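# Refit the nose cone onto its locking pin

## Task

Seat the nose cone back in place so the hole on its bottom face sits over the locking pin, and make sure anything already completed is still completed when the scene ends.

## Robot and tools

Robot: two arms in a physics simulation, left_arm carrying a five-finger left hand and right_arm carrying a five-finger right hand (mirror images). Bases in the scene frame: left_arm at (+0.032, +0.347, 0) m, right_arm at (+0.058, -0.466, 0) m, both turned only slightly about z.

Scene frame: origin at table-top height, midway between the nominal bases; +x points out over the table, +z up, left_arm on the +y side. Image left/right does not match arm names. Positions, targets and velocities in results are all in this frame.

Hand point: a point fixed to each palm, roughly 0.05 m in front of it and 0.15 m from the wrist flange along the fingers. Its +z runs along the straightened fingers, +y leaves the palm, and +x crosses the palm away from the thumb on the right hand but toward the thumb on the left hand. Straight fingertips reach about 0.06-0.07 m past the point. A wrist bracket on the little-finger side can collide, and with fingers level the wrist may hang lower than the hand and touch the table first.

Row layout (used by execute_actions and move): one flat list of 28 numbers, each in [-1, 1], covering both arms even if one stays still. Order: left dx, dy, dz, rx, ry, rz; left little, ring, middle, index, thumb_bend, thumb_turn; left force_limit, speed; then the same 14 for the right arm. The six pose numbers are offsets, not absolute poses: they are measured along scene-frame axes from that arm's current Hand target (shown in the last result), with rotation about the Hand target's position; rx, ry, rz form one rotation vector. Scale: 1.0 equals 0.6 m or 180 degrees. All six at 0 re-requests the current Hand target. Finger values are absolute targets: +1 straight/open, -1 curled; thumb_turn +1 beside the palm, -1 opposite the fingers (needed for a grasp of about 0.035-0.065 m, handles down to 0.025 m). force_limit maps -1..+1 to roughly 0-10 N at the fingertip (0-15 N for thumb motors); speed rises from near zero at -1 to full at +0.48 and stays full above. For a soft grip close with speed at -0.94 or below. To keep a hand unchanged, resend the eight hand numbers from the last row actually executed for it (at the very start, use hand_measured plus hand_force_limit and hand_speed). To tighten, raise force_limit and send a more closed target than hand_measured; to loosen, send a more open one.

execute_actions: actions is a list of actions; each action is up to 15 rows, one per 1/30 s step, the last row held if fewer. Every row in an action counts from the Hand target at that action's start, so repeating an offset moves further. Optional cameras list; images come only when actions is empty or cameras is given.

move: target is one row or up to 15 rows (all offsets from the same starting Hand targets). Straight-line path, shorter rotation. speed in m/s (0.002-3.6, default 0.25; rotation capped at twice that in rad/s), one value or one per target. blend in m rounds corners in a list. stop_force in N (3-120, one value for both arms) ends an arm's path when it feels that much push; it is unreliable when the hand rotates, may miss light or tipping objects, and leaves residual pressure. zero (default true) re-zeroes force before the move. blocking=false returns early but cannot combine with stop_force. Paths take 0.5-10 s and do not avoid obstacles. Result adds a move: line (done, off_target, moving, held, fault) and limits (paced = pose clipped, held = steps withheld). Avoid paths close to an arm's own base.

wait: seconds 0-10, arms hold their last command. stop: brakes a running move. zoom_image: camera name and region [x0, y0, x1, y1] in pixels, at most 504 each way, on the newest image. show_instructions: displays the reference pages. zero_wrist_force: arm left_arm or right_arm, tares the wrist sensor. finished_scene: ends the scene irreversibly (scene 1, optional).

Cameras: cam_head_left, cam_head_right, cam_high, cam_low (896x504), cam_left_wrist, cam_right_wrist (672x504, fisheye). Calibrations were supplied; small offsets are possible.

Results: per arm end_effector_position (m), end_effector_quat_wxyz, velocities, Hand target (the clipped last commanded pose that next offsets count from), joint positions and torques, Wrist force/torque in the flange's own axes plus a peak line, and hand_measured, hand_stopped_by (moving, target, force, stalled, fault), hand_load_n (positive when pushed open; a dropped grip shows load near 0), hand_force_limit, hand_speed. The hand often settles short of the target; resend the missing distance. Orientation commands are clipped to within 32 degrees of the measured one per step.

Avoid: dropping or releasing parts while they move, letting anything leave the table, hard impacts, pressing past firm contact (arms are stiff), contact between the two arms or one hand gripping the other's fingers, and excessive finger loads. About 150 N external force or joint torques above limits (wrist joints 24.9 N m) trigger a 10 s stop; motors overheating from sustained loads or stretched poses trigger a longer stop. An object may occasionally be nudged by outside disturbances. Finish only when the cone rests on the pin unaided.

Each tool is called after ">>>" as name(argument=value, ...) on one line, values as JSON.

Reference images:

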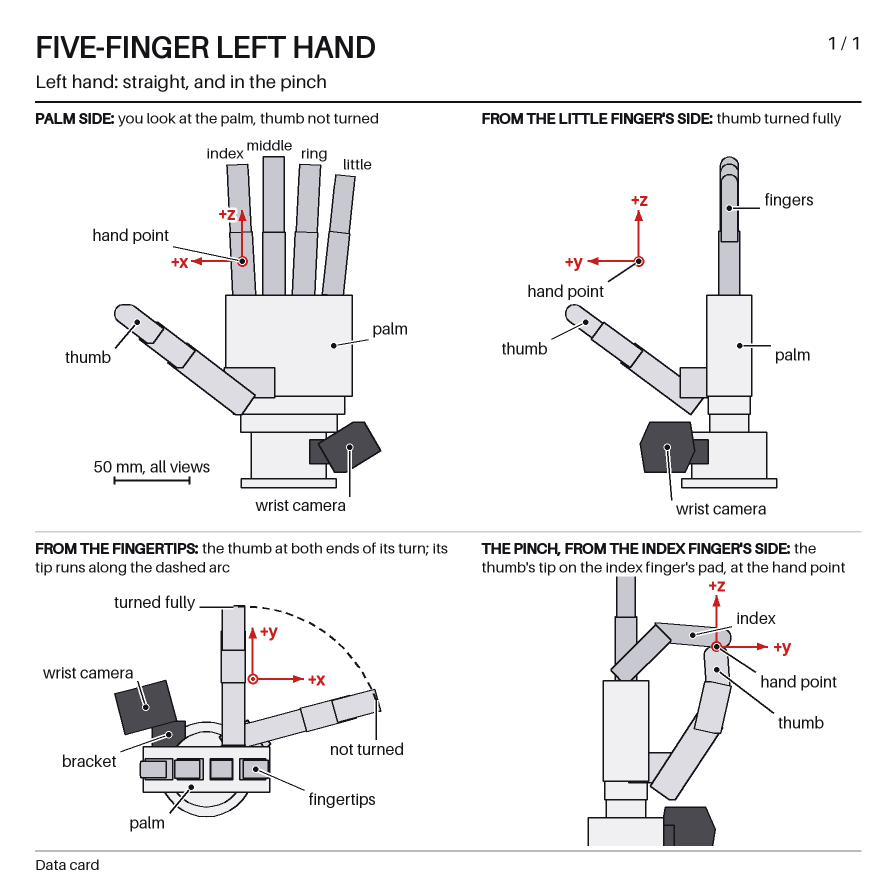

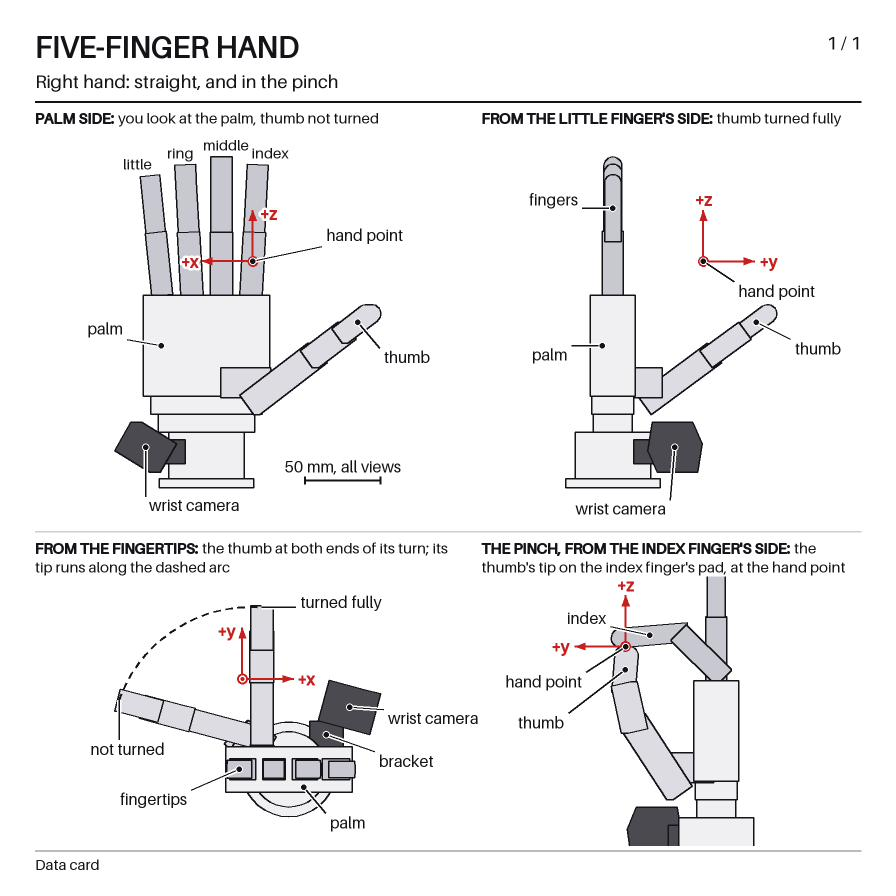

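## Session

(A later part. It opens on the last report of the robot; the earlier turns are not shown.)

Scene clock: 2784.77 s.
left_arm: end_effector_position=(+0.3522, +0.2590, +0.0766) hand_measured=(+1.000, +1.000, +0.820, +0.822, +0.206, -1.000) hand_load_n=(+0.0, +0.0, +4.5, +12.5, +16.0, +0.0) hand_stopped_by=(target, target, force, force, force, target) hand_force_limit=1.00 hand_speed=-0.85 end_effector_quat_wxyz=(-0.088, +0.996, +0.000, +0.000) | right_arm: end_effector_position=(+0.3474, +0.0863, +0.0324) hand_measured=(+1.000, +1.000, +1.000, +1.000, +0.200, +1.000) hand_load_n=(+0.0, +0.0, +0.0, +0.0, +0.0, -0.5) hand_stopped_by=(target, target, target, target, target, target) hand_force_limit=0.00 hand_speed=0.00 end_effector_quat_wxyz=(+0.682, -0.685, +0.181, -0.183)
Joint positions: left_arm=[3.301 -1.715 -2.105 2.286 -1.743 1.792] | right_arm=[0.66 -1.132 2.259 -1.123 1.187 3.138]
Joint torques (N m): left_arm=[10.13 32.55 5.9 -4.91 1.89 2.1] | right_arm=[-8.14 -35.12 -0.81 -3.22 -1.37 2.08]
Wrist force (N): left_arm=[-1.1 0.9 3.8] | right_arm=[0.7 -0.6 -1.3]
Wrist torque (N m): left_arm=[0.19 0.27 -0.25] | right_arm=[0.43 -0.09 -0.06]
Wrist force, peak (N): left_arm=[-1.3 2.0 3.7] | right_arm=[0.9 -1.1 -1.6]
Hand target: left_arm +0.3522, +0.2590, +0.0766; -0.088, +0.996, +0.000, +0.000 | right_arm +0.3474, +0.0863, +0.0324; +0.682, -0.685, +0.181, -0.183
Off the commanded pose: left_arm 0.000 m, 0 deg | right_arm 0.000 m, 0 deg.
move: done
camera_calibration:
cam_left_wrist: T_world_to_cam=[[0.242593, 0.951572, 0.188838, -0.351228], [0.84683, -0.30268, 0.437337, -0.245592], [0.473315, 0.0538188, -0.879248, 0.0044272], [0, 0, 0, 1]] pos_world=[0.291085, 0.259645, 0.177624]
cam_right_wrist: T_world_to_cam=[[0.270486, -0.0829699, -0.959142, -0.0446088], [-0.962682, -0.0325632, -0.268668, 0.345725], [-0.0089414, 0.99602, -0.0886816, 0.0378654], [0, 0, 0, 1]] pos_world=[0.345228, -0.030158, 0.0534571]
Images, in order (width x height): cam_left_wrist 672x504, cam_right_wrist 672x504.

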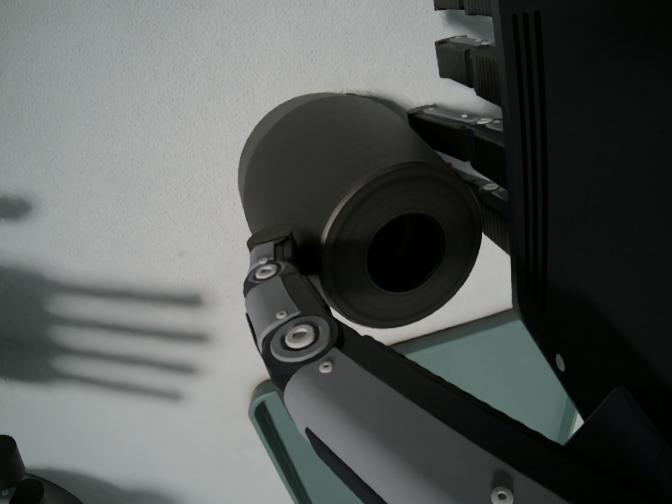

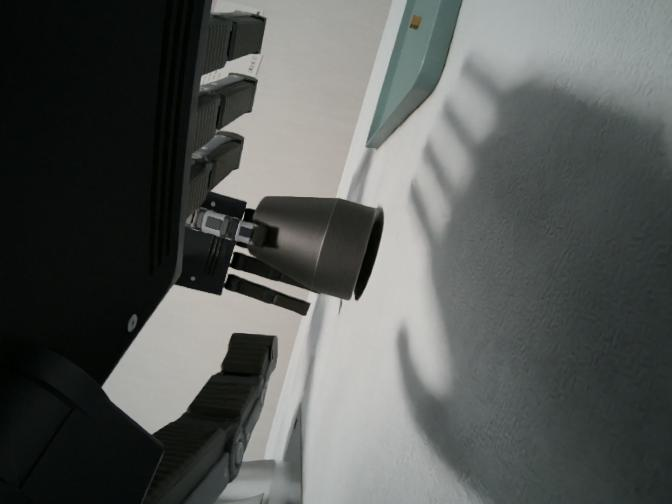

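>>> move(target=[[0,0.009,0.0058,-0.0222,0,0,1,1,0.7,0.5,-0.7,-1,1.0,-0.85,0,0,0,0,0,0,1,1,1,1,0.2,1,0,0],[0,0.0183,0.011,-0.0444,0,0,1,1,0.7,0.5,-0.7,-1,1.0,-0.85,0,0,0,0,0,0,1,1,1,1,0.2,1,0,0],[0,0.0282,0.0155,-0.0667,0,0,1,1,0.7,0.5,-0.7,-1,1.0,-0.85,0,0,0,0,0,0,1,1,1,1,0.2,1,0,0]], speed=0.025, blend=0.002, cameras=["cam_left_wrist","cam_right_wrist"])

Scene clock: 2803.47 s.
left_arm: end_effector_position=(+0.3522, +0.2759, +0.0859) hand_measured=(+1.000, +1.000, +0.820, +0.822, +0.206, -1.000) hand_load_n=(+0.0, +0.0, +5.0, +12.5, +12.5, +0.0) hand_stopped_by=(target, target, force, force, force, target) hand_force_limit=1.00 hand_speed=-0.85 end_effector_quat_wxyz=(+0.017, +1.000, +0.000, +0.000) | right_arm: end_effector_position=(+0.3474, +0.0863, +0.0324) hand_measured=(+1.000, +1.000, +1.000, +1.000, +0.200, +1.000) hand_load_n=(+0.0, +0.0, +0.0, +0.0, +0.0, +0.0) hand_stopped_by=(target, target, target, target, target, target) hand_force_limit=0.00 hand_speed=0.00 end_effector_quat_wxyz=(+0.682, -0.685, +0.181, -0.183)
Joint positions: left_arm=[3.553 -1.702 -2.136 2.251 -1.541 2.041] | right_arm=[0.66 -1.132 2.259 -1.123 1.187 3.138]
Joint torques (N m): left_arm=[7.35 10.1 4.61 -5.45 2.99 2.13] | right_arm=[-8.8 -35.04 -1.17 -3.24 -1.39 1.89]
Wrist force (N): left_arm=[-0.6 -2.3 2.7] | right_arm=[0.7 -0.6 -1.1]
Wrist torque (N m): left_arm=[0.25 0.21 -0.17] | right_arm=[0.43 -0.11 -0.05]
Wrist force, peak (N): left_arm=[-0.7 -1.2 4.2] | right_arm=[1.0 -1.2 -1.5]
Hand target: left_arm +0.3522, +0.2759, +0.0859; +0.017, +1.000, +0.000, +0.000 | right_arm +0.3474, +0.0863, +0.0324; +0.682, -0.685, +0.181, -0.183
Off the commanded pose: left_arm 0.000 m, 0 deg | right_arm 0.000 m, 0 deg.
move: done
camera_calibration:
cam_left_wrist: T_world_to_cam=[[0.242584, 0.970041, -0.013207, -0.356852], [0.846823, -0.205089, 0.490743, -0.276025], [0.473332, -0.13023, -0.871204, 0.0617446], [0, 0, 0, 1]] pos_world=[0.291085, 0.297592, 0.184537]
cam_right_wrist: T_world_to_cam=[[0.270486, -0.0829699, -0.959142, -0.0446088], [-0.962682, -0.0325632, -0.268668, 0.345725], [-0.0089414, 0.99602, -0.0886816, 0.0378654], [0, 0, 0, 1]] pos_world=[0.345228, -0.030158, 0.0534571]
Images, in order (width x height): cam_left_wrist 672x504, cam_right_wrist 672x504.

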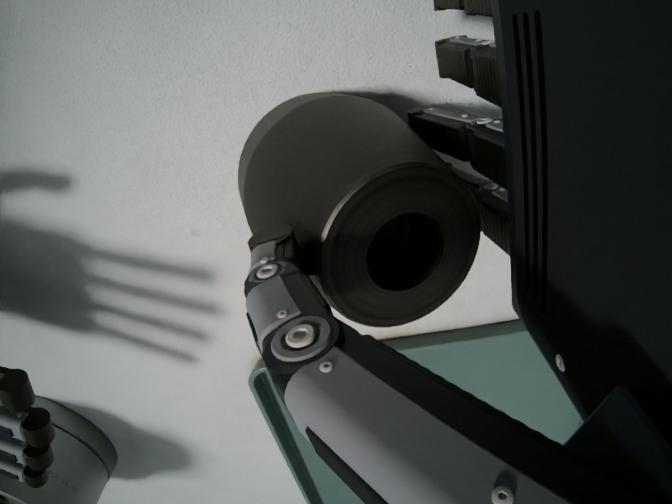

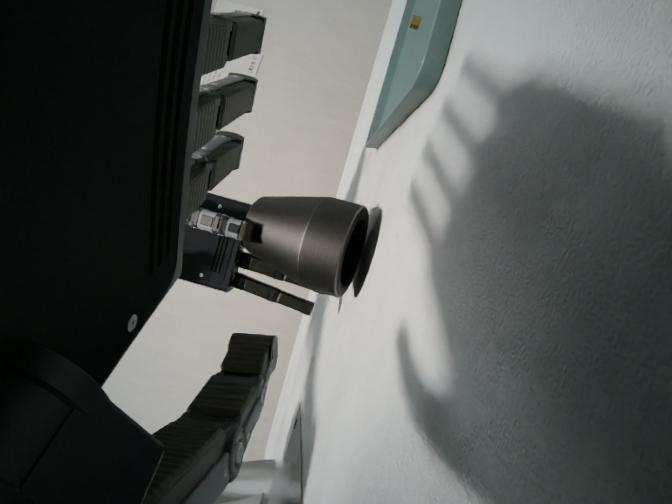

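>>> move(target=[[0,0.0125,0.0048,-0.0278,0,0,1,1,0.7,0.5,-0.7,-1,1.0,-0.85,0,0,0,0,0,0,1,1,1,1,0.2,1,0,0],[0,0.0255,0.0085,-0.0556,0,0,1,1,0.7,0.5,-0.7,-1,1.0,-0.85,0,0,0,0,0,0,1,1,1,1,0.2,1,0,0]], speed=0.025, blend=0.002, cameras=["cam_left_wrist","cam_right_wrist"])

Scene clock: 2815.53 s.
left_arm: end_effector_position=(+0.3522, +0.2912, +0.0910) hand_measured=(+1.000, +1.000, +0.820, +0.822, +0.206, -1.000) hand_load_n=(+0.0, +0.0, +6.0, +13.5, +10.5, +0.5) hand_stopped_by=(target, target, force, force, force, target) hand_force_limit=1.00 hand_speed=-0.85 end_effector_quat_wxyz=(+0.104, +0.995, +0.000, +0.000) | right_arm: end_effector_position=(+0.3474, +0.0863, +0.0324) hand_measured=(+1.000, +1.000, +1.000, +1.000, +0.200, +1.000) hand_load_n=(+0.0, +0.0, +0.0, +0.0, +0.0, +0.0) hand_stopped_by=(target, target, target, target, target, target) hand_force_limit=0.00 hand_speed=0.00 end_effector_quat_wxyz=(+0.682, -0.685, +0.181, -0.183)
Joint positions: left_arm=[3.74 -1.753 -2.148 2.201 -1.407 2.239] | right_arm=[0.66 -1.132 2.259 -1.123 1.187 3.138]
Joint torques (N m): left_arm=[7.3 11.27 2.92 -6.14 2.91 2.19] | right_arm=[-8.7 -34.58 -1.97 -3.22 -1.39 1.97]
Wrist force (N): left_arm=[-0.5 -4.6 4.4] | right_arm=[0.8 -0.7 -1.3]
Wrist torque (N m): left_arm=[0.32 0.19 -0.13] | right_arm=[0.41 -0.13 -0.06]
Wrist force, peak (N): left_arm=[-0.5 -5.0 4.2] | right_arm=[0.8 -1.0 -1.7]
Hand target: left_arm +0.3522, +0.2912, +0.0910; +0.104, +0.995, +0.000, +0.000 | right_arm +0.3474, +0.0863, +0.0324; +0.682, -0.685, +0.181, -0.183
Off the commanded pose: left_arm 0.000 m, 0 deg | right_arm 0.000 m, 0 deg.
move: done
camera_calibration:
cam_left_wrist: T_world_to_cam=[[0.242559, 0.95298, -0.181642, -0.351287], [0.846825, -0.11663, 0.518927, -0.303737], [0.473342, -0.279689, -0.835297, 0.108451], [0, 0, 0, 1]] pos_world=[0.291085, 0.329677, 0.184398]
cam_right_wrist: T_world_to_cam=[[0.270486, -0.0829699, -0.959142, -0.0446088], [-0.962682, -0.0325632, -0.268668, 0.345725], [-0.0089414, 0.99602, -0.0886816, 0.0378654], [0, 0, 0, 1]] pos_world=[0.345228, -0.030158, 0.0534571]
Images, in order (width x height): cam_left_wrist 672x504, cam_right_wrist 672x504.

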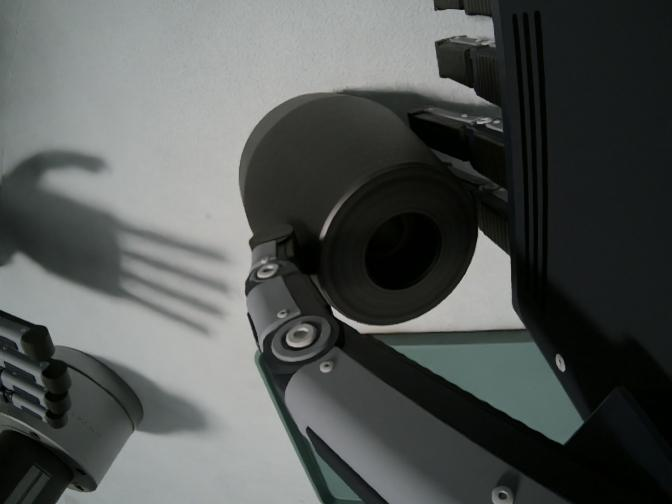

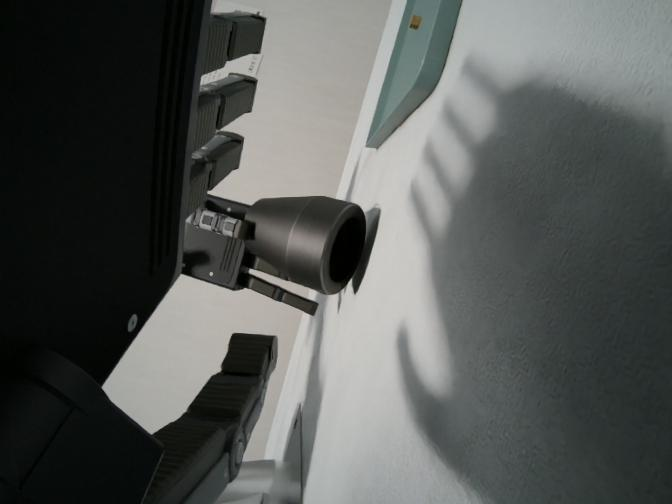

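>>> move(target=[[0,0.0132,0.0023,-0.0278,0,0,1,1,0.7,0.5,-0.7,-1,1.0,-0.85,0,0,0,0,0,0,1,1,1,1,0.2,1,0,0],[0,0.0265,0.0035,-0.0556,0,0,1,1,0.7,0.5,-0.7,-1,1.0,-0.85,0,0,0,0,0,0,1,1,1,1,0.2,1,0,0]], speed=0.025, blend=0.002, cameras=["cam_left_wrist","cam_right_wrist"])

Scene clock: 2829.13 s.
left_arm: end_effector_position=(+0.3522, +0.3071, +0.0931) hand_measured=(+1.000, +1.000, +0.820, +0.822, +0.204, -1.000) hand_load_n=(+0.0, +0.0, +6.0, +12.5, +6.5, +0.0) hand_stopped_by=(target, target, force, force, force, target) hand_force_limit=1.00 hand_speed=-0.85 end_effector_quat_wxyz=(+0.190, +0.982, +0.000, +0.000) | right_arm: end_effector_position=(+0.3474, +0.0863, +0.0324) hand_measured=(+1.000, +1.000, +1.000, +1.000, +0.200, +1.000) hand_load_n=(+0.0, +0.0, +0.0, +0.0, +0.0, +0.0) hand_stopped_by=(target, target, target, target, target, target) hand_force_limit=0.00 hand_speed=0.00 end_effector_quat_wxyz=(+0.682, -0.685, +0.181, -0.183)
Joint positions: left_arm=[3.89 -1.851 -2.146 2.143 -1.31 2.416] | right_arm=[0.66 -1.132 2.259 -1.123 1.187 3.138]
Joint torques (N m): left_arm=[5.44 14.84 17.48 -6.95 3.32 2.2] | right_arm=[-9.06 -34.84 -1.1 -3.22 -1.37 2.03]
Wrist force (N): left_arm=[-0.7 -6.6 4.6] | right_arm=[0.8 -0.7 -1.2]
Wrist torque (N m): left_arm=[0.27 0.20 -0.10] | right_arm=[0.41 -0.11 -0.05]
Wrist force, peak (N): left_arm=[-0.7 -6.6 4.6] | right_arm=[1.2 -0.6 -1.7]
Hand target: left_arm +0.3522, +0.3071, +0.0931; +0.191, +0.982, +0.000, +0.000 | right_arm +0.3474, +0.0863, +0.0324; +0.682, -0.685, +0.181, -0.183
Off the commanded pose: left_arm 0.000 m, 0 deg | right_arm 0.000 m, 0 deg.
move: done
camera_calibration:
cam_left_wrist: T_world_to_cam=[[0.242643, 0.90694, -0.344361, -0.336876], [0.846799, -0.0248076, 0.531334, -0.332307], [0.473345, -0.420529, -0.774015, 0.15222], [0, 0, 0, 1]] pos_world=[0.291085, 0.361295, 0.17838]
cam_right_wrist: T_world_to_cam=[[0.270486, -0.0829699, -0.959142, -0.0446088], [-0.962682, -0.0325632, -0.268668, 0.345725], [-0.0089414, 0.99602, -0.0886816, 0.0378654], [0, 0, 0, 1]] pos_world=[0.345228, -0.030158, 0.0534571]
Images, in order (width x height): cam_left_wrist 672x504, cam_right_wrist 672x504.

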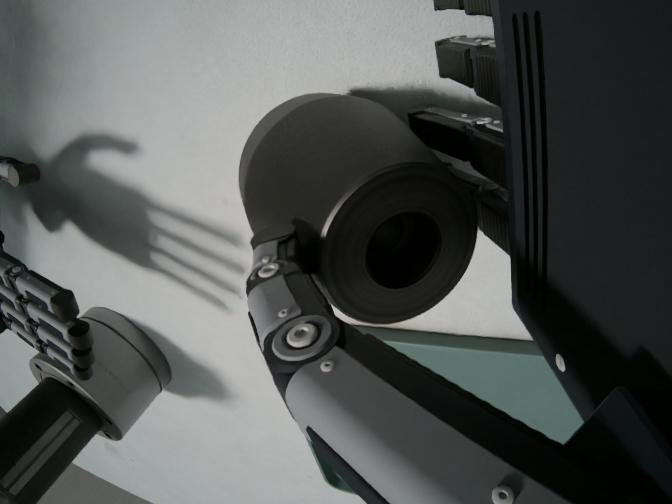

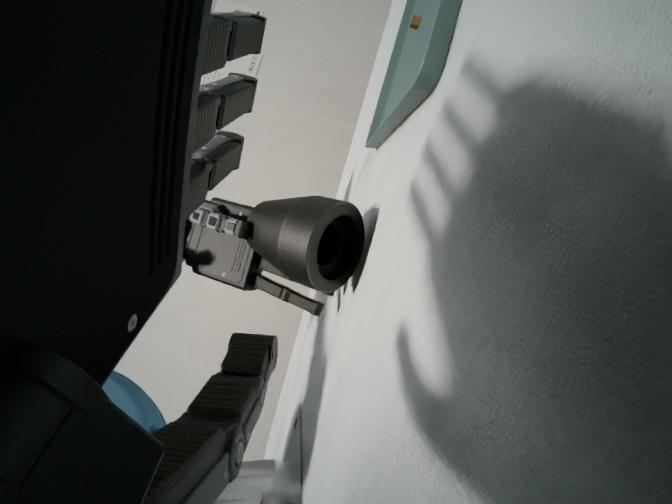

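>>> zoom_image(camera="cam_right_wrist", region=[290, 180, 390, 310])

Scaled by 3.877 from the camera's 672x504 image, which has a finer 960x720 frame.

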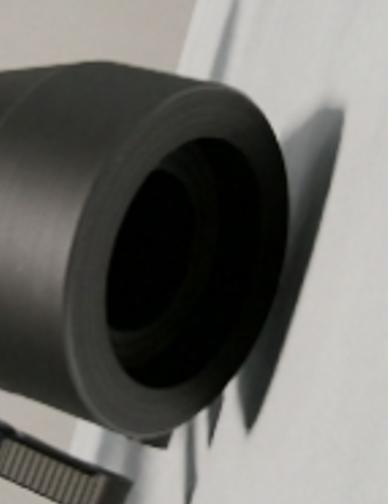

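>>> move(target=[[0,0.0133,0.0002,-0.0278,0,0,1,1,0.7,0.5,-0.7,-1,1.0,-0.85,0,0.05,-0.01,0,0,0,1,1,1,1,0.2,1,0,0],[0,0.0268,-0.0008,-0.0556,0,0,1,1,0.7,0.5,-0.7,-1,1.0,-0.85,0,0.1,-0.02,0,0,0,1,1,1,1,0.2,1,0,0]], speed=0.025, blend=0.002, cameras=["cam_left_wrist","cam_right_wrist"])

>>> zoom_image(camera="cam_right_wrist", region=[270, 160, 410, 340])

Scene clock: 2845.93 s.
left_arm: end_effector_position=(+0.3522, +0.3232, +0.0926) hand_measured=(+1.000, +1.000, +0.820, +0.822, +0.202, -1.000) hand_load_n=(+0.0, +0.0, +4.5, +9.0, +3.0, +0.0) hand_stopped_by=(target, target, force, force, force, target) hand_force_limit=1.00 hand_speed=-0.85 end_effector_quat_wxyz=(+0.275, +0.961, +0.000, +0.000) | right_arm: end_effector_position=(+0.3474, +0.1461, +0.0204) hand_measured=(+1.000, +1.000, +1.000, +1.000, +0.200, +1.000) hand_load_n=(-0.5, +0.0, +0.0, +0.0, +0.0, +0.0) hand_stopped_by=(target, target, target, target, target, target) hand_force_limit=0.00 hand_speed=0.00 end_effector_quat_wxyz=(+0.682, -0.685, +0.181, -0.183)
Joint positions: left_arm=[4.003 -1.982 -2.129 2.079 -1.245 2.568] | right_arm=[0.779 -1.029 2.107 -1.075 1.306 3.138]
Joint torques (N m): left_arm=[8.36 17.68 14.97 -6.87 2.94 2.31] | right_arm=[6.78 -25.15 -20.63 0.89 1.79 2.11]
Wrist force (N): left_arm=[-0.7 -6.6 3.3] | right_arm=[0.6 -1.0 -1.1]
Wrist torque (N m): left_arm=[0.23 0.13 -0.07] | right_arm=[0.38 -0.09 -0.14]
Wrist force, peak (N): left_arm=[-0.6 -7.3 3.9] | right_arm=[0.9 -0.7 -1.9]
Hand target: left_arm +0.3522, +0.3232, +0.0926; +0.275, +0.961, +0.000, +0.000 | right_arm +0.3474, +0.1463, +0.0204; +0.682, -0.685, +0.181, -0.183
Off the commanded pose: left_arm 0.000 m, 0 deg | right_arm 0.000 m, 0 deg.
move: done
camera_calibration:
cam_left_wrist: T_world_to_cam=[[0.242563, 0.833314, -0.49674, -0.313658], [0.846836, 0.0679417, 0.527496, -0.361285], [0.473319, -0.548609, -0.689201, 0.192145], [0, 0, 0, 1]] pos_world=[0.291085, 0.391334, 0.167196]
cam_right_wrist: T_world_to_cam=[[0.270486, -0.0828744, -0.95915, -0.0510554], [-0.962682, -0.0325365, -0.26867, 0.344478], [-0.00894147, 0.996029, -0.0885824, -0.0228556], [0, 0, 0, 1]] pos_world=[0.345228, 0.0297417, 0.0415566]
Images, in order (width x height): cam_left_wrist 672x504, cam_right_wrist 672x504.

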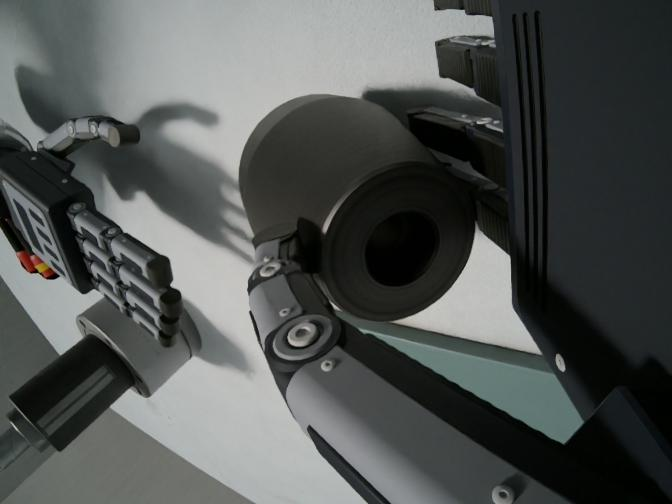

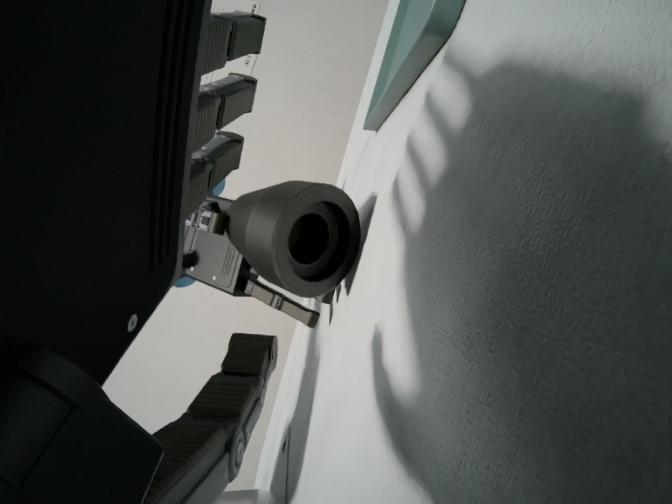

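Scaled by 2.800 from the camera's 672x504 image, which has a finer 960x720 frame.

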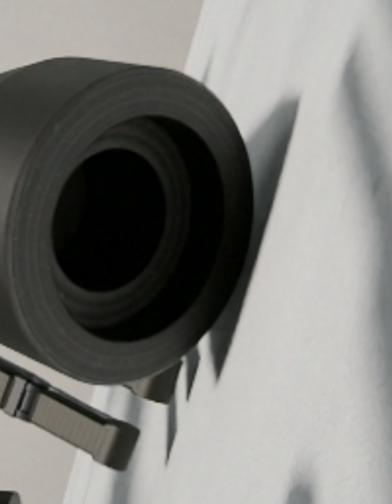

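>>> execute_actions(actions=[[[0,0,0,0,0,0,1,1,0.7,0.5,-0.75,-1,1.0,-0.86,0,0,0,0,0,0,1,1,1,1,0.2,1,0,0]]])

>>> move(target=[[0,0.0133,0.0027,-0.0278,0,0,1,1,0.7,0.5,-0.75,-1,1.0,-0.86,0,0,0,0,0,0,1,1,1,1,0.2,1,0,0],[0,0.0263,0.0037,-0.0556,0,0,1,1,0.7,0.5,-0.75,-1,1.0,-0.86,0,0,0,0,0,0,1,1,1,1,0.2,1,0,0]], speed=0.025, blend=0.002, cameras=["cam_left_wrist","cam_right_wrist"])

Scene clock: 2893.90 s.
left_arm: end_effector_position=(+0.3522, +0.3232, +0.0926) hand_measured=(+1.000, +1.000, +0.820, +0.822, +0.072, -1.000) hand_load_n=(+0.0, +0.0, +1.5, +10.5, +15.5, +0.0) hand_stopped_by=(target, target, force, force, force, target) hand_force_limit=1.00 hand_speed=-0.86 end_effector_quat_wxyz=(+0.275, +0.961, +0.000, +0.000) | right_arm: end_effector_position=(+0.3474, +0.1463, +0.0204) hand_measured=(+1.000, +1.000, +1.000, +1.000, +0.200, +1.000) hand_load_n=(+0.0, +0.0, +0.0, -0.5, +0.0, +0.0) hand_stopped_by=(target, target, target, target, target, target) hand_force_limit=0.00 hand_speed=0.00 end_effector_quat_wxyz=(+0.682, -0.685, +0.181, -0.183)
Joint positions: left_arm=[4.003 -1.982 -2.129 2.079 -1.245 2.568] | right_arm=[0.779 -1.029 2.107 -1.075 1.306 3.138]
Joint torques (N m): left_arm=[5.16 18.7 12.52 -2.8 0.97 2.09] | right_arm=[7.83 -25.6 -21.6 0.96 1.69 -0.06]
Wrist force (N): left_arm=[-0.3 -3.9 1.1] | right_arm=[0.9 -0.8 -1.2]
Wrist torque (N m): left_arm=[0.00 0.11 -0.08] | right_arm=[0.41 -0.14 -0.11]
Wrist force, peak (N): left_arm=[-0.7 -7.2 3.6] | right_arm=[1.2 -0.7 -1.6]
Hand target: left_arm +0.3522, +0.3232, +0.0926; +0.275, +0.961, +0.000, +0.000 | right_arm +0.3474, +0.1463, +0.0204; +0.682, -0.685, +0.181, -0.183
Off the commanded pose: left_arm 0.000 m, 0 deg | right_arm 0.000 m, 0 deg.

Scene clock: 2897.77 s.
left_arm: end_effector_position=(+0.3522, +0.3389, +0.0948) hand_measured=(+1.000, +1.000, +0.818, +0.822, +0.070, -1.000) hand_load_n=(+0.0, +0.0, +0.0, +12.5, +1.0, +0.0) hand_stopped_by=(target, target, force, force, force, target) hand_force_limit=1.00 hand_speed=-0.86 end_effector_quat_wxyz=(+0.358, +0.934, +0.000, +0.000) | right_arm: end_effector_position=(+0.3474, +0.1463, +0.0204) hand_measured=(+1.000, +1.000, +1.000, +1.000, +0.200, +1.000) hand_load_n=(-0.5, +0.0, +0.0, +0.0, +0.0, +0.0) hand_stopped_by=(target, target, target, target, target, target) hand_force_limit=0.00 hand_speed=0.00 end_effector_quat_wxyz=(+0.682, -0.685, +0.181, -0.183)
Joint positions: left_arm=[4.084 -2.118 -2.099 1.998 -1.202 2.697] | right_arm=[0.779 -1.029 2.107 -1.075 1.306 3.138]
Joint torques (N m): left_arm=[7.37 21.41 13.36 -7.16 2.88 2.42] | right_arm=[7.02 -25.35 -21.34 1.1 1.61 -1.61]
Wrist force (N): left_arm=[-0.6 -7.1 2.5] | right_arm=[0.5 -0.7 -1.2]
Wrist torque (N m): left_arm=[0.21 0.13 -0.07] | right_arm=[0.42 -0.07 -0.14]
Wrist force, peak (N): left_arm=[-0.3 -8.3 4.6] | right_arm=[1.1 -0.8 -1.5]
Hand target: left_arm +0.3522, +0.3390, +0.0948; +0.358, +0.934, +0.000, +0.000 | right_arm +0.3474, +0.1463, +0.0204; +0.682, -0.685, +0.181, -0.183
Off the commanded pose: left_arm 0.000 m, 0 deg | right_arm 0.000 m, 0 deg.
move: done
camera_calibration:
cam_left_wrist: T_world_to_cam=[[0.242615, 0.734271, -0.634022, -0.279145], [0.846816, 0.158578, 0.507696, -0.392387], [0.473328, -0.660075, -0.583319, 0.230115], [0, 0, 0, 1]] pos_world=[0.291085, 0.419085, 0.15646]
cam_right_wrist: T_world_to_cam=[[0.270486, -0.0829699, -0.959142, -0.0511403], [-0.962682, -0.0325632, -0.268668, 0.344455], [-0.0089414, 0.99602, -0.0886816, -0.02296], [0, 0, 0, 1]] pos_world=[0.345228, 0.029842, 0.0414571]
Images, in order (width x height): cam_left_wrist 672x504, cam_right_wrist 672x504.

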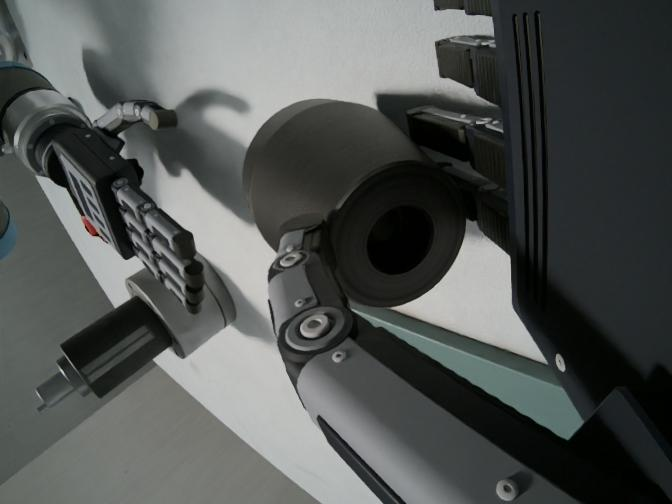

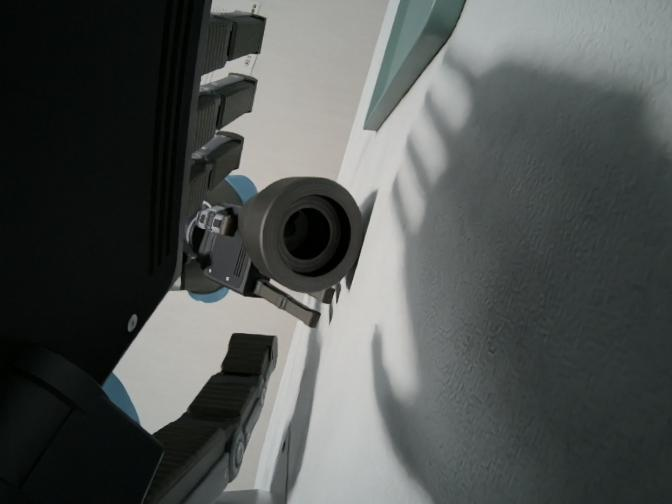

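>>> zoom_image(camera="cam_right_wrist", region=[230, 165, 370, 305])

Scaled by 3.600 from the camera's 672x504 image, which has a finer 960x720 frame.

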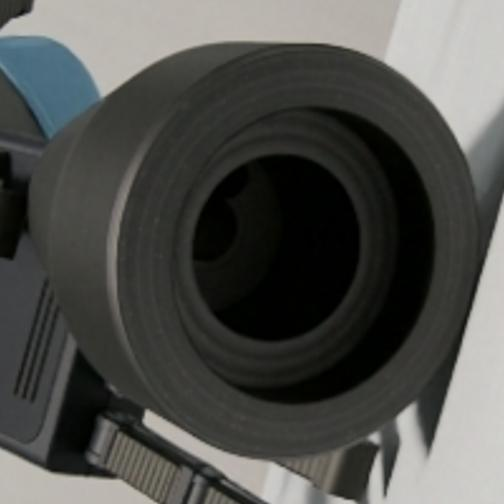

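>>> execute_actions(actions=[[[0,0,0,0,0,0,1,1,0.7,0.5,-0.8,-1,0.9,-0.86,0,0,0,0,0,0,1,1,1,1,0.2,1,0,0]]])

>>> move(target=[[0,0.0127,-0.0013,-0.0278,0,0,1,1,0.7,0.5,-0.8,-1,0.9,-0.86,0,0,0,0,0,0,1,1,1,1,0.2,1,0,0],[0,0.0248,-0.0035,-0.0556,0,0,1,1,0.7,0.5,-0.8,-1,0.9,-0.86,0,0,0,0,0,0,1,1,1,1,0.2,1,0,0]], speed=0.025, blend=0.002, cameras=["cam_left_wrist","cam_right_wrist"])

>>> zoom_image(camera="cam_right_wrist", region=[230, 165, 370, 305])

Scene clock: 2932.60 s.
left_arm: end_effector_position=(+0.3522, +0.3390, +0.0948) hand_measured=(+1.000, +1.000, +0.818, +0.822, -0.614, -1.000) hand_load_n=(+0.0, +0.0, +0.0, +11.5, +0.0, +0.0) hand_stopped_by=(target, target, force, force, moving, target) hand_force_limit=0.90 hand_speed=-0.86 end_effector_quat_wxyz=(+0.358, +0.934, +0.000, +0.000) | right_arm: end_effector_position=(+0.3474, +0.1463, +0.0204) hand_measured=(+1.000, +1.000, +1.000, +1.000, +0.200, +1.000) hand_load_n=(-0.5, +0.0, +0.0, +0.0, +0.0, +0.0) hand_stopped_by=(target, target, target, target, target, target) hand_force_limit=0.00 hand_speed=0.00 end_effector_quat_wxyz=(+0.682, -0.685, +0.181, -0.183)
Joint positions: left_arm=[4.084 -2.118 -2.099 1.998 -1.202 2.697] | right_arm=[0.779 -1.029 2.107 -1.075 1.306 3.138]
Joint torques (N m): left_arm=[-2.42 23.79 2.6 -6.93 0.8 0.67] | right_arm=[7.03 -25.39 -21.09 1.12 1.5 -1.52]
Wrist force (N): left_arm=[-0.5 -6.9 4.6] | right_arm=[0.7 -0.7 -1.3]
Wrist torque (N m): left_arm=[0.10 0.14 -0.07] | right_arm=[0.43 -0.10 -0.11]
Wrist force, peak (N): left_arm=[-0.5 -7.4 4.5] | right_arm=[0.8 -1.0 -1.7]
Hand target: left_arm +0.3522, +0.3390, +0.0948; +0.358, +0.934, +0.000, +0.000 | right_arm +0.3474, +0.1463, +0.0204; +0.682, -0.685, +0.181, -0.183
Off the commanded pose: left_arm 0.000 m, 0 deg | right_arm 0.000 m, 0 deg.
not at rest: the robot was still moving 3 seconds after this call's last action.

Scene clock: 2936.47 s.
left_arm: end_effector_position=(+0.3522, +0.3538, +0.0927) hand_measured=(+1.000, +1.000, +0.820, +0.822, -0.800, -1.000) hand_load_n=(+0.0, +0.0, +1.0, +12.0, +0.0, +0.0) hand_stopped_by=(target, target, force, force, target, target) hand_force_limit=0.90 hand_speed=-0.86 end_effector_quat_wxyz=(+0.438, +0.899, +0.000, +0.000) | right_arm: end_effector_position=(+0.3474, +0.1463, +0.0204) hand_measured=(+1.000, +1.000, +1.000, +1.000, +0.200, +1.000) hand_load_n=(+0.0, +0.0, +0.0, +0.0, +0.0, +0.0) hand_stopped_by=(target, target, target, target, target, target) hand_force_limit=0.00 hand_speed=0.00 end_effector_quat_wxyz=(+0.682, -0.685, +0.181, -0.183)
Joint positions: left_arm=[4.14 -2.265 -2.064 1.919 -1.174 2.807] | right_arm=[0.779 -1.029 2.107 -1.075 1.306 3.138]
Joint torques (N m): left_arm=[7.27 25.66 11.46 -6.8 2.58 2.1] | right_arm=[7.24 -25.88 -21.78 0.91 1.34 -1.65]
Wrist force (N): left_arm=[0.0 -8.1 3.5] | right_arm=[0.7 -0.6 -1.4]
Wrist torque (N m): left_arm=[0.25 0.05 -0.02] | right_arm=[0.45 -0.10 -0.12]
Wrist force, peak (N): left_arm=[-0.2 -8.2 3.6] | right_arm=[0.9 -0.9 -1.6]
Hand target: left_arm +0.3522, +0.3538, +0.0927; +0.438, +0.899, +0.000, +0.000 | right_arm +0.3474, +0.1463, +0.0204; +0.682, -0.685, +0.181, -0.183
Off the commanded pose: left_arm 0.000 m, 0 deg | right_arm 0.000 m, 0 deg.
move: done
camera_calibration:
cam_left_wrist: T_world_to_cam=[[0.242569, 0.612958, -0.751959, -0.237527], [0.846827, 0.244397, 0.472392, -0.420767], [0.473333, -0.751367, -0.459787, 0.25954], [0, 0, 0, 1]] pos_world=[0.291085, 0.443438, 0.139489]
cam_right_wrist: T_world_to_cam=[[0.270486, -0.0829699, -0.959142, -0.0511403], [-0.962682, -0.0325632, -0.268668, 0.344455], [-0.0089414, 0.99602, -0.0886816, -0.02296], [0, 0, 0, 1]] pos_world=[0.345228, 0.029842, 0.0414571]
Images, in order (width x height): cam_left_wrist 672x504, cam_right_wrist 672x504.

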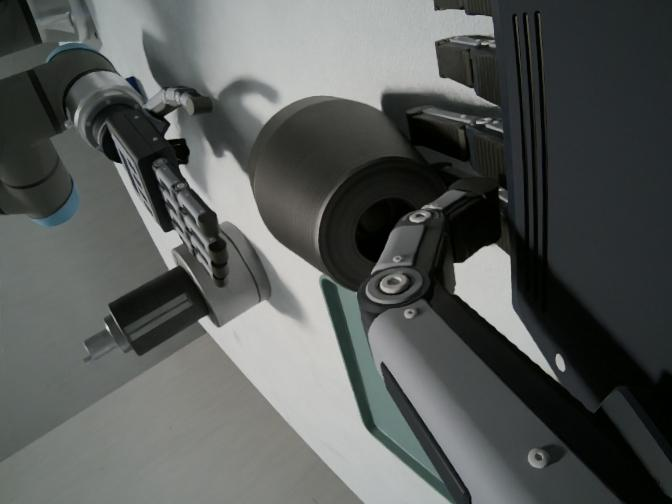

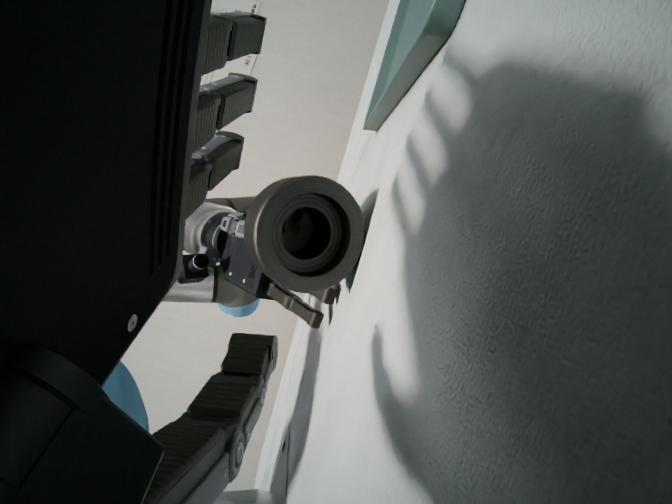

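Scaled by 3.600 from the camera's 672x504 image, which has a finer 960x720 frame.

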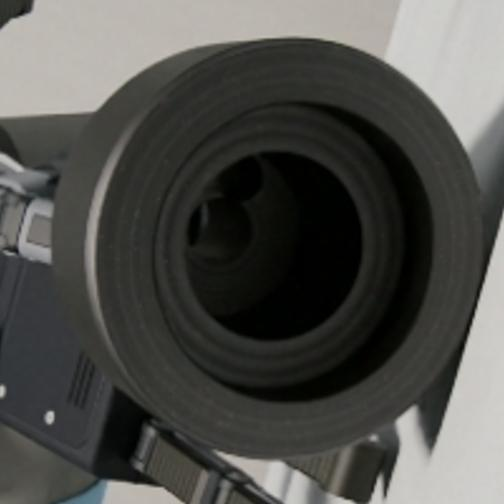

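>>> zoom_image(camera="cam_right_wrist", region=[275, 200, 335, 260])

Scaled by 8.400 from the camera's 672x504 image, which has a finer 960x720 frame.

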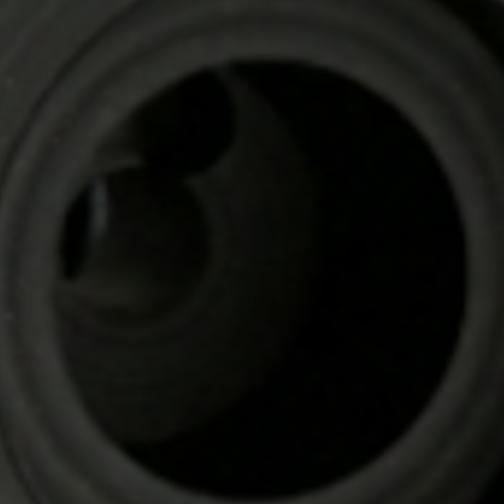

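>>> wait(seconds=0.1, cameras=["cam_high","cam_low","cam_head_left","cam_head_right"])

>>> zoom_image(camera="cam_low", region=[470, 130, 640, 260])

>>> zoom_image(camera="cam_high", region=[440, 60, 620, 220])

Scene clock: 3067.47 s.
left_arm: end_effector_position=(+0.3522, +0.3538, +0.0927) hand_measured=(+1.000, +1.000, +0.820, +0.822, -0.800, -1.000) hand_load_n=(+0.0, +0.0, +0.5, +12.5, -0.5, +0.0) hand_stopped_by=(target, target, force, force, target, target) hand_force_limit=0.90 hand_speed=-0.86 end_effector_quat_wxyz=(+0.438, +0.899, +0.000, +0.000) | right_arm: end_effector_position=(+0.3474, +0.1463, +0.0204) hand_measured=(+1.000, +1.000, +1.000, +1.000, +0.200, +1.000) hand_load_n=(+0.0, +0.0, +0.0, -0.5, +0.0, +0.0) hand_stopped_by=(target, target, target, target, target, target) hand_force_limit=0.00 hand_speed=0.00 end_effector_quat_wxyz=(+0.682, -0.685, +0.181, -0.183)
Joint positions: left_arm=[4.14 -2.266 -2.064 1.919 -1.174 2.807] | right_arm=[0.779 -1.029 2.107 -1.075 1.306 3.138]
Joint torques (N m): left_arm=[8.46 25.16 11.36 -7.21 2.69 2.1] | right_arm=[7.19 -25.82 -20.09 1.05 1.34 -1.65]
Wrist force (N): left_arm=[-0.2 -8.1 3.4] | right_arm=[0.8 -0.6 -1.3]
Wrist torque (N m): left_arm=[0.24 0.09 -0.03] | right_arm=[0.45 -0.10 -0.11]
Wrist force, peak (N): left_arm=[-0.1 -8.4 3.4] | right_arm=[0.7 -0.9 -1.7]
Hand target: left_arm +0.3522, +0.3538, +0.0927; +0.438, +0.899, +0.000, +0.000 | right_arm +0.3474, +0.1463, +0.0204; +0.682, -0.685, +0.181, -0.183
Off the commanded pose: left_arm 0.000 m, 0 deg | right_arm 0.000 m, 0 deg.
wait: 0.10 s; at rest from the start
Images, in order (width x height): cam_head_left 896x504, cam_head_right 896x504, cam_high 896x504, cam_low 896x504.

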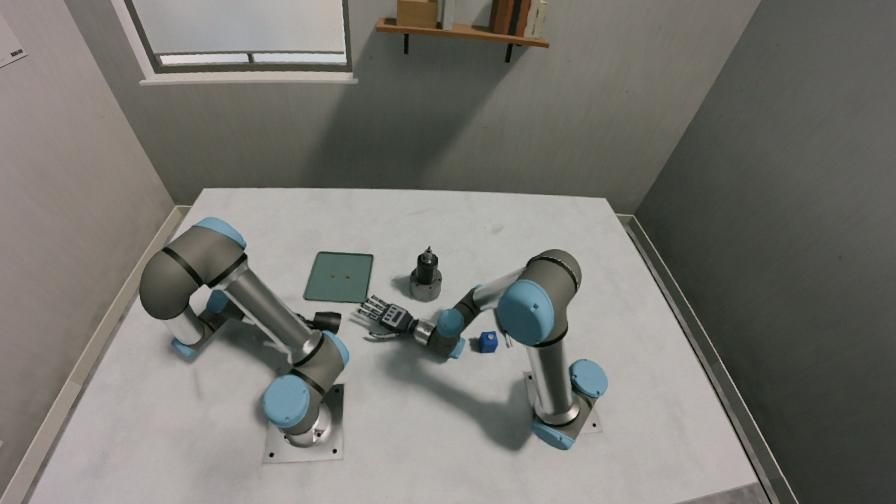

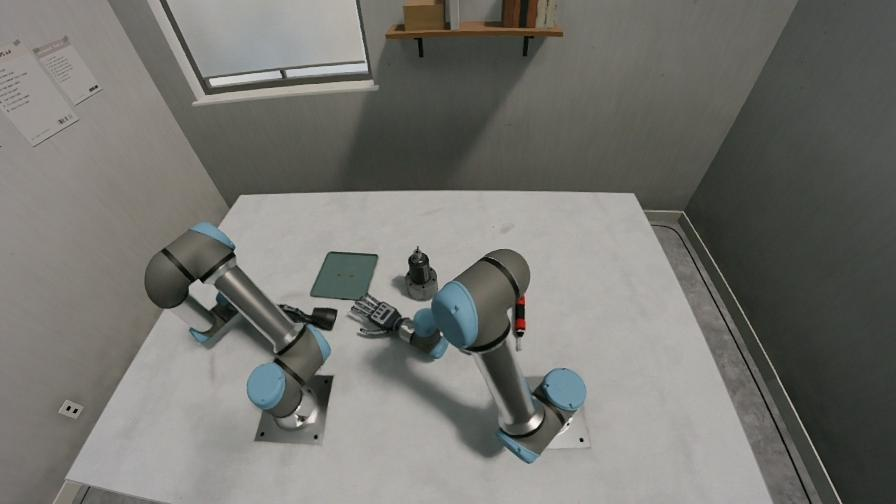

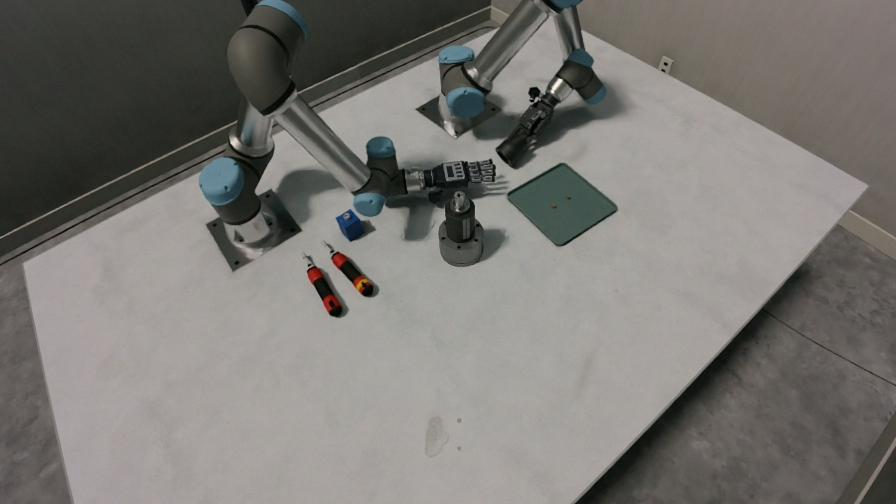

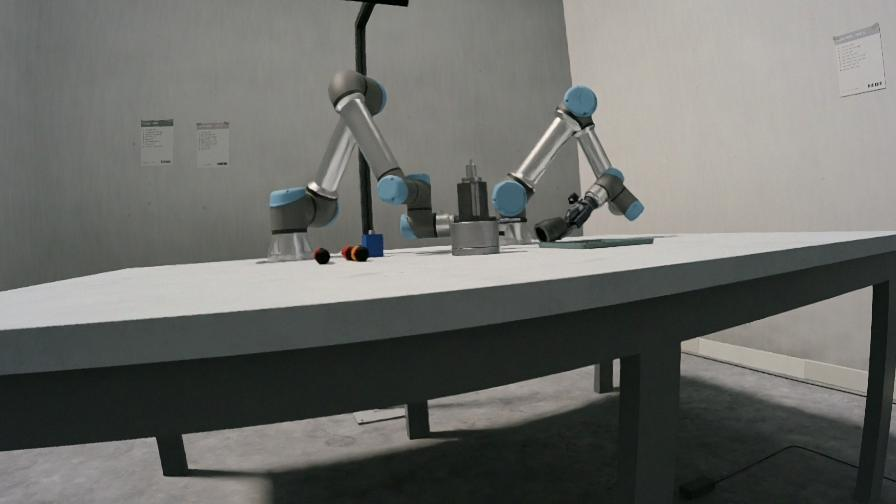

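Scaled by 2.965 from the camera's 896x504 image, which has a finer 1280x720 frame.

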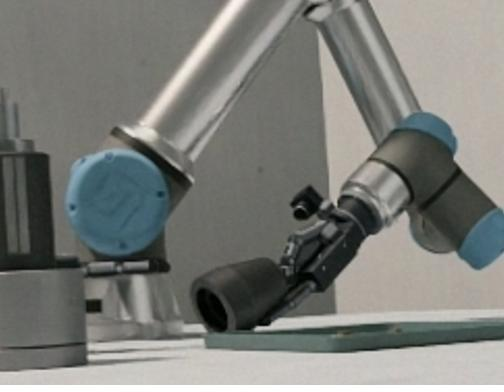

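Scaled by 2.800 from the camera's 896x504 image, which has a finer 1280x720 frame.

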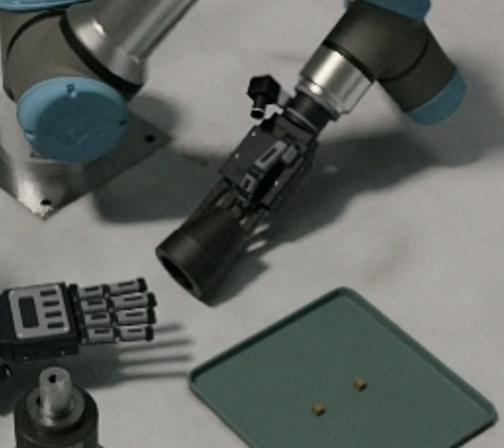

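>>> move(target=[0,0,0,0,0,0,1,1,0.7,0.5,-0.8,-1,0.9,-0.86,0.0167,0.1083,-0.0133,0,0,0,1,1,1,1,0.2,1,0,0], speed=0.08, stop_force=8, cameras=["cam_right_wrist"])

>>> zoom_image(camera="cam_right_wrist", region=[230, 140, 390, 300])

Scene clock: 3095.03 s.
left_arm: end_effector_position=(+0.3522, +0.3538, +0.0927) hand_measured=(+1.000, +1.000, +0.820, +0.822, -0.800, -1.000) hand_load_n=(+0.0, +0.0, +0.5, +12.0, +0.0, +0.0) hand_stopped_by=(target, target, force, force, target, target) hand_force_limit=0.90 hand_speed=-0.86 end_effector_quat_wxyz=(+0.438, +0.899, +0.000, +0.000) | right_arm: end_effector_position=(+0.3574, +0.2112, +0.0124) hand_measured=(+1.000, +1.000, +1.000, +1.000, +0.200, +1.000) hand_load_n=(+0.0, +0.0, +0.0, +0.0, +0.0, +0.0) hand_stopped_by=(target, target, target, target, target, target) hand_force_limit=0.00 hand_speed=0.00 end_effector_quat_wxyz=(+0.682, -0.685, +0.181, -0.183)
Joint positions: left_arm=[4.14 -2.266 -2.064 1.919 -1.174 2.807] | right_arm=[0.863 -0.924 1.916 -0.989 1.39 3.138]
Joint torques (N m): left_arm=[7.78 25.21 10.94 -7.21 2.48 2.26] | right_arm=[7.59 -30.94 -22.86 1.07 1.76 -1.99]
Wrist force (N): left_arm=[-0.1 -8.4 3.2] | right_arm=[1.0 -0.6 -1.7]
Wrist torque (N m): left_arm=[0.23 0.06 -0.01] | right_arm=[0.46 -0.15 -0.10]
Wrist force, peak (N): left_arm=[-0.2 -8.4 3.5] | right_arm=[1.3 -0.8 -1.8]
Hand target: left_arm +0.3522, +0.3538, +0.0927; +0.438, +0.899, +0.000, +0.000 | right_arm +0.3574, +0.2112, +0.0124; +0.682, -0.685, +0.181, -0.183
Off the commanded pose: left_arm 0.000 m, 0 deg | right_arm 0.000 m, 0 deg.
move: done
camera_calibration:
cam_right_wrist: T_world_to_cam=[[0.270486, -0.0829699, -0.959142, -0.0560294], [-0.962682, -0.0325632, -0.268668, 0.354076], [-0.0089414, 0.99602, -0.0886816, -0.0883124], [0, 0, 0, 1]] pos_world=[0.355228, 0.094842, 0.0335571]
Images, in order (width x height): cam_right_wrist 672x504.

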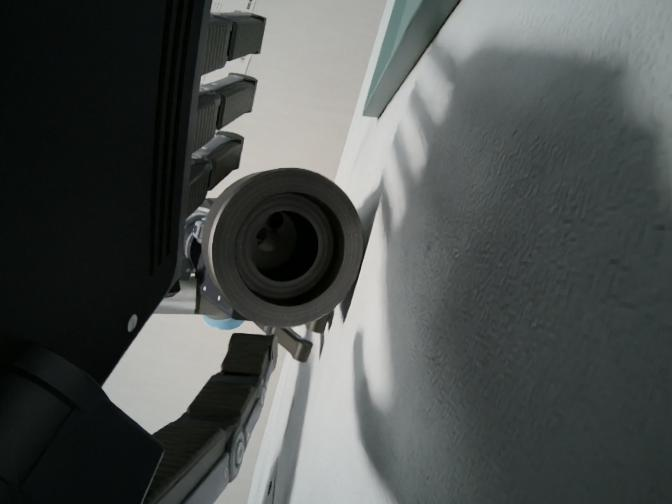

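Scaled by 3.150 from the camera's 672x504 image, which has a finer 960x720 frame.

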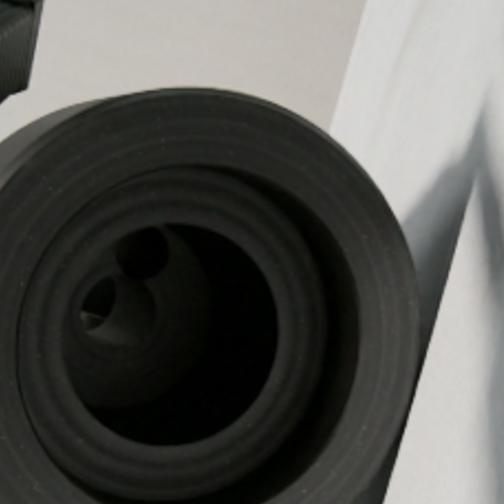

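>>> zoom_image(camera="cam_right_wrist", region=[245, 200, 325, 280])

Scaled by 6.300 from the camera's 672x504 image, which has a finer 960x720 frame.

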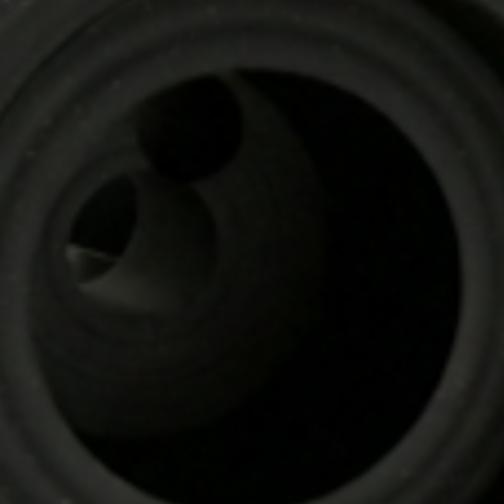

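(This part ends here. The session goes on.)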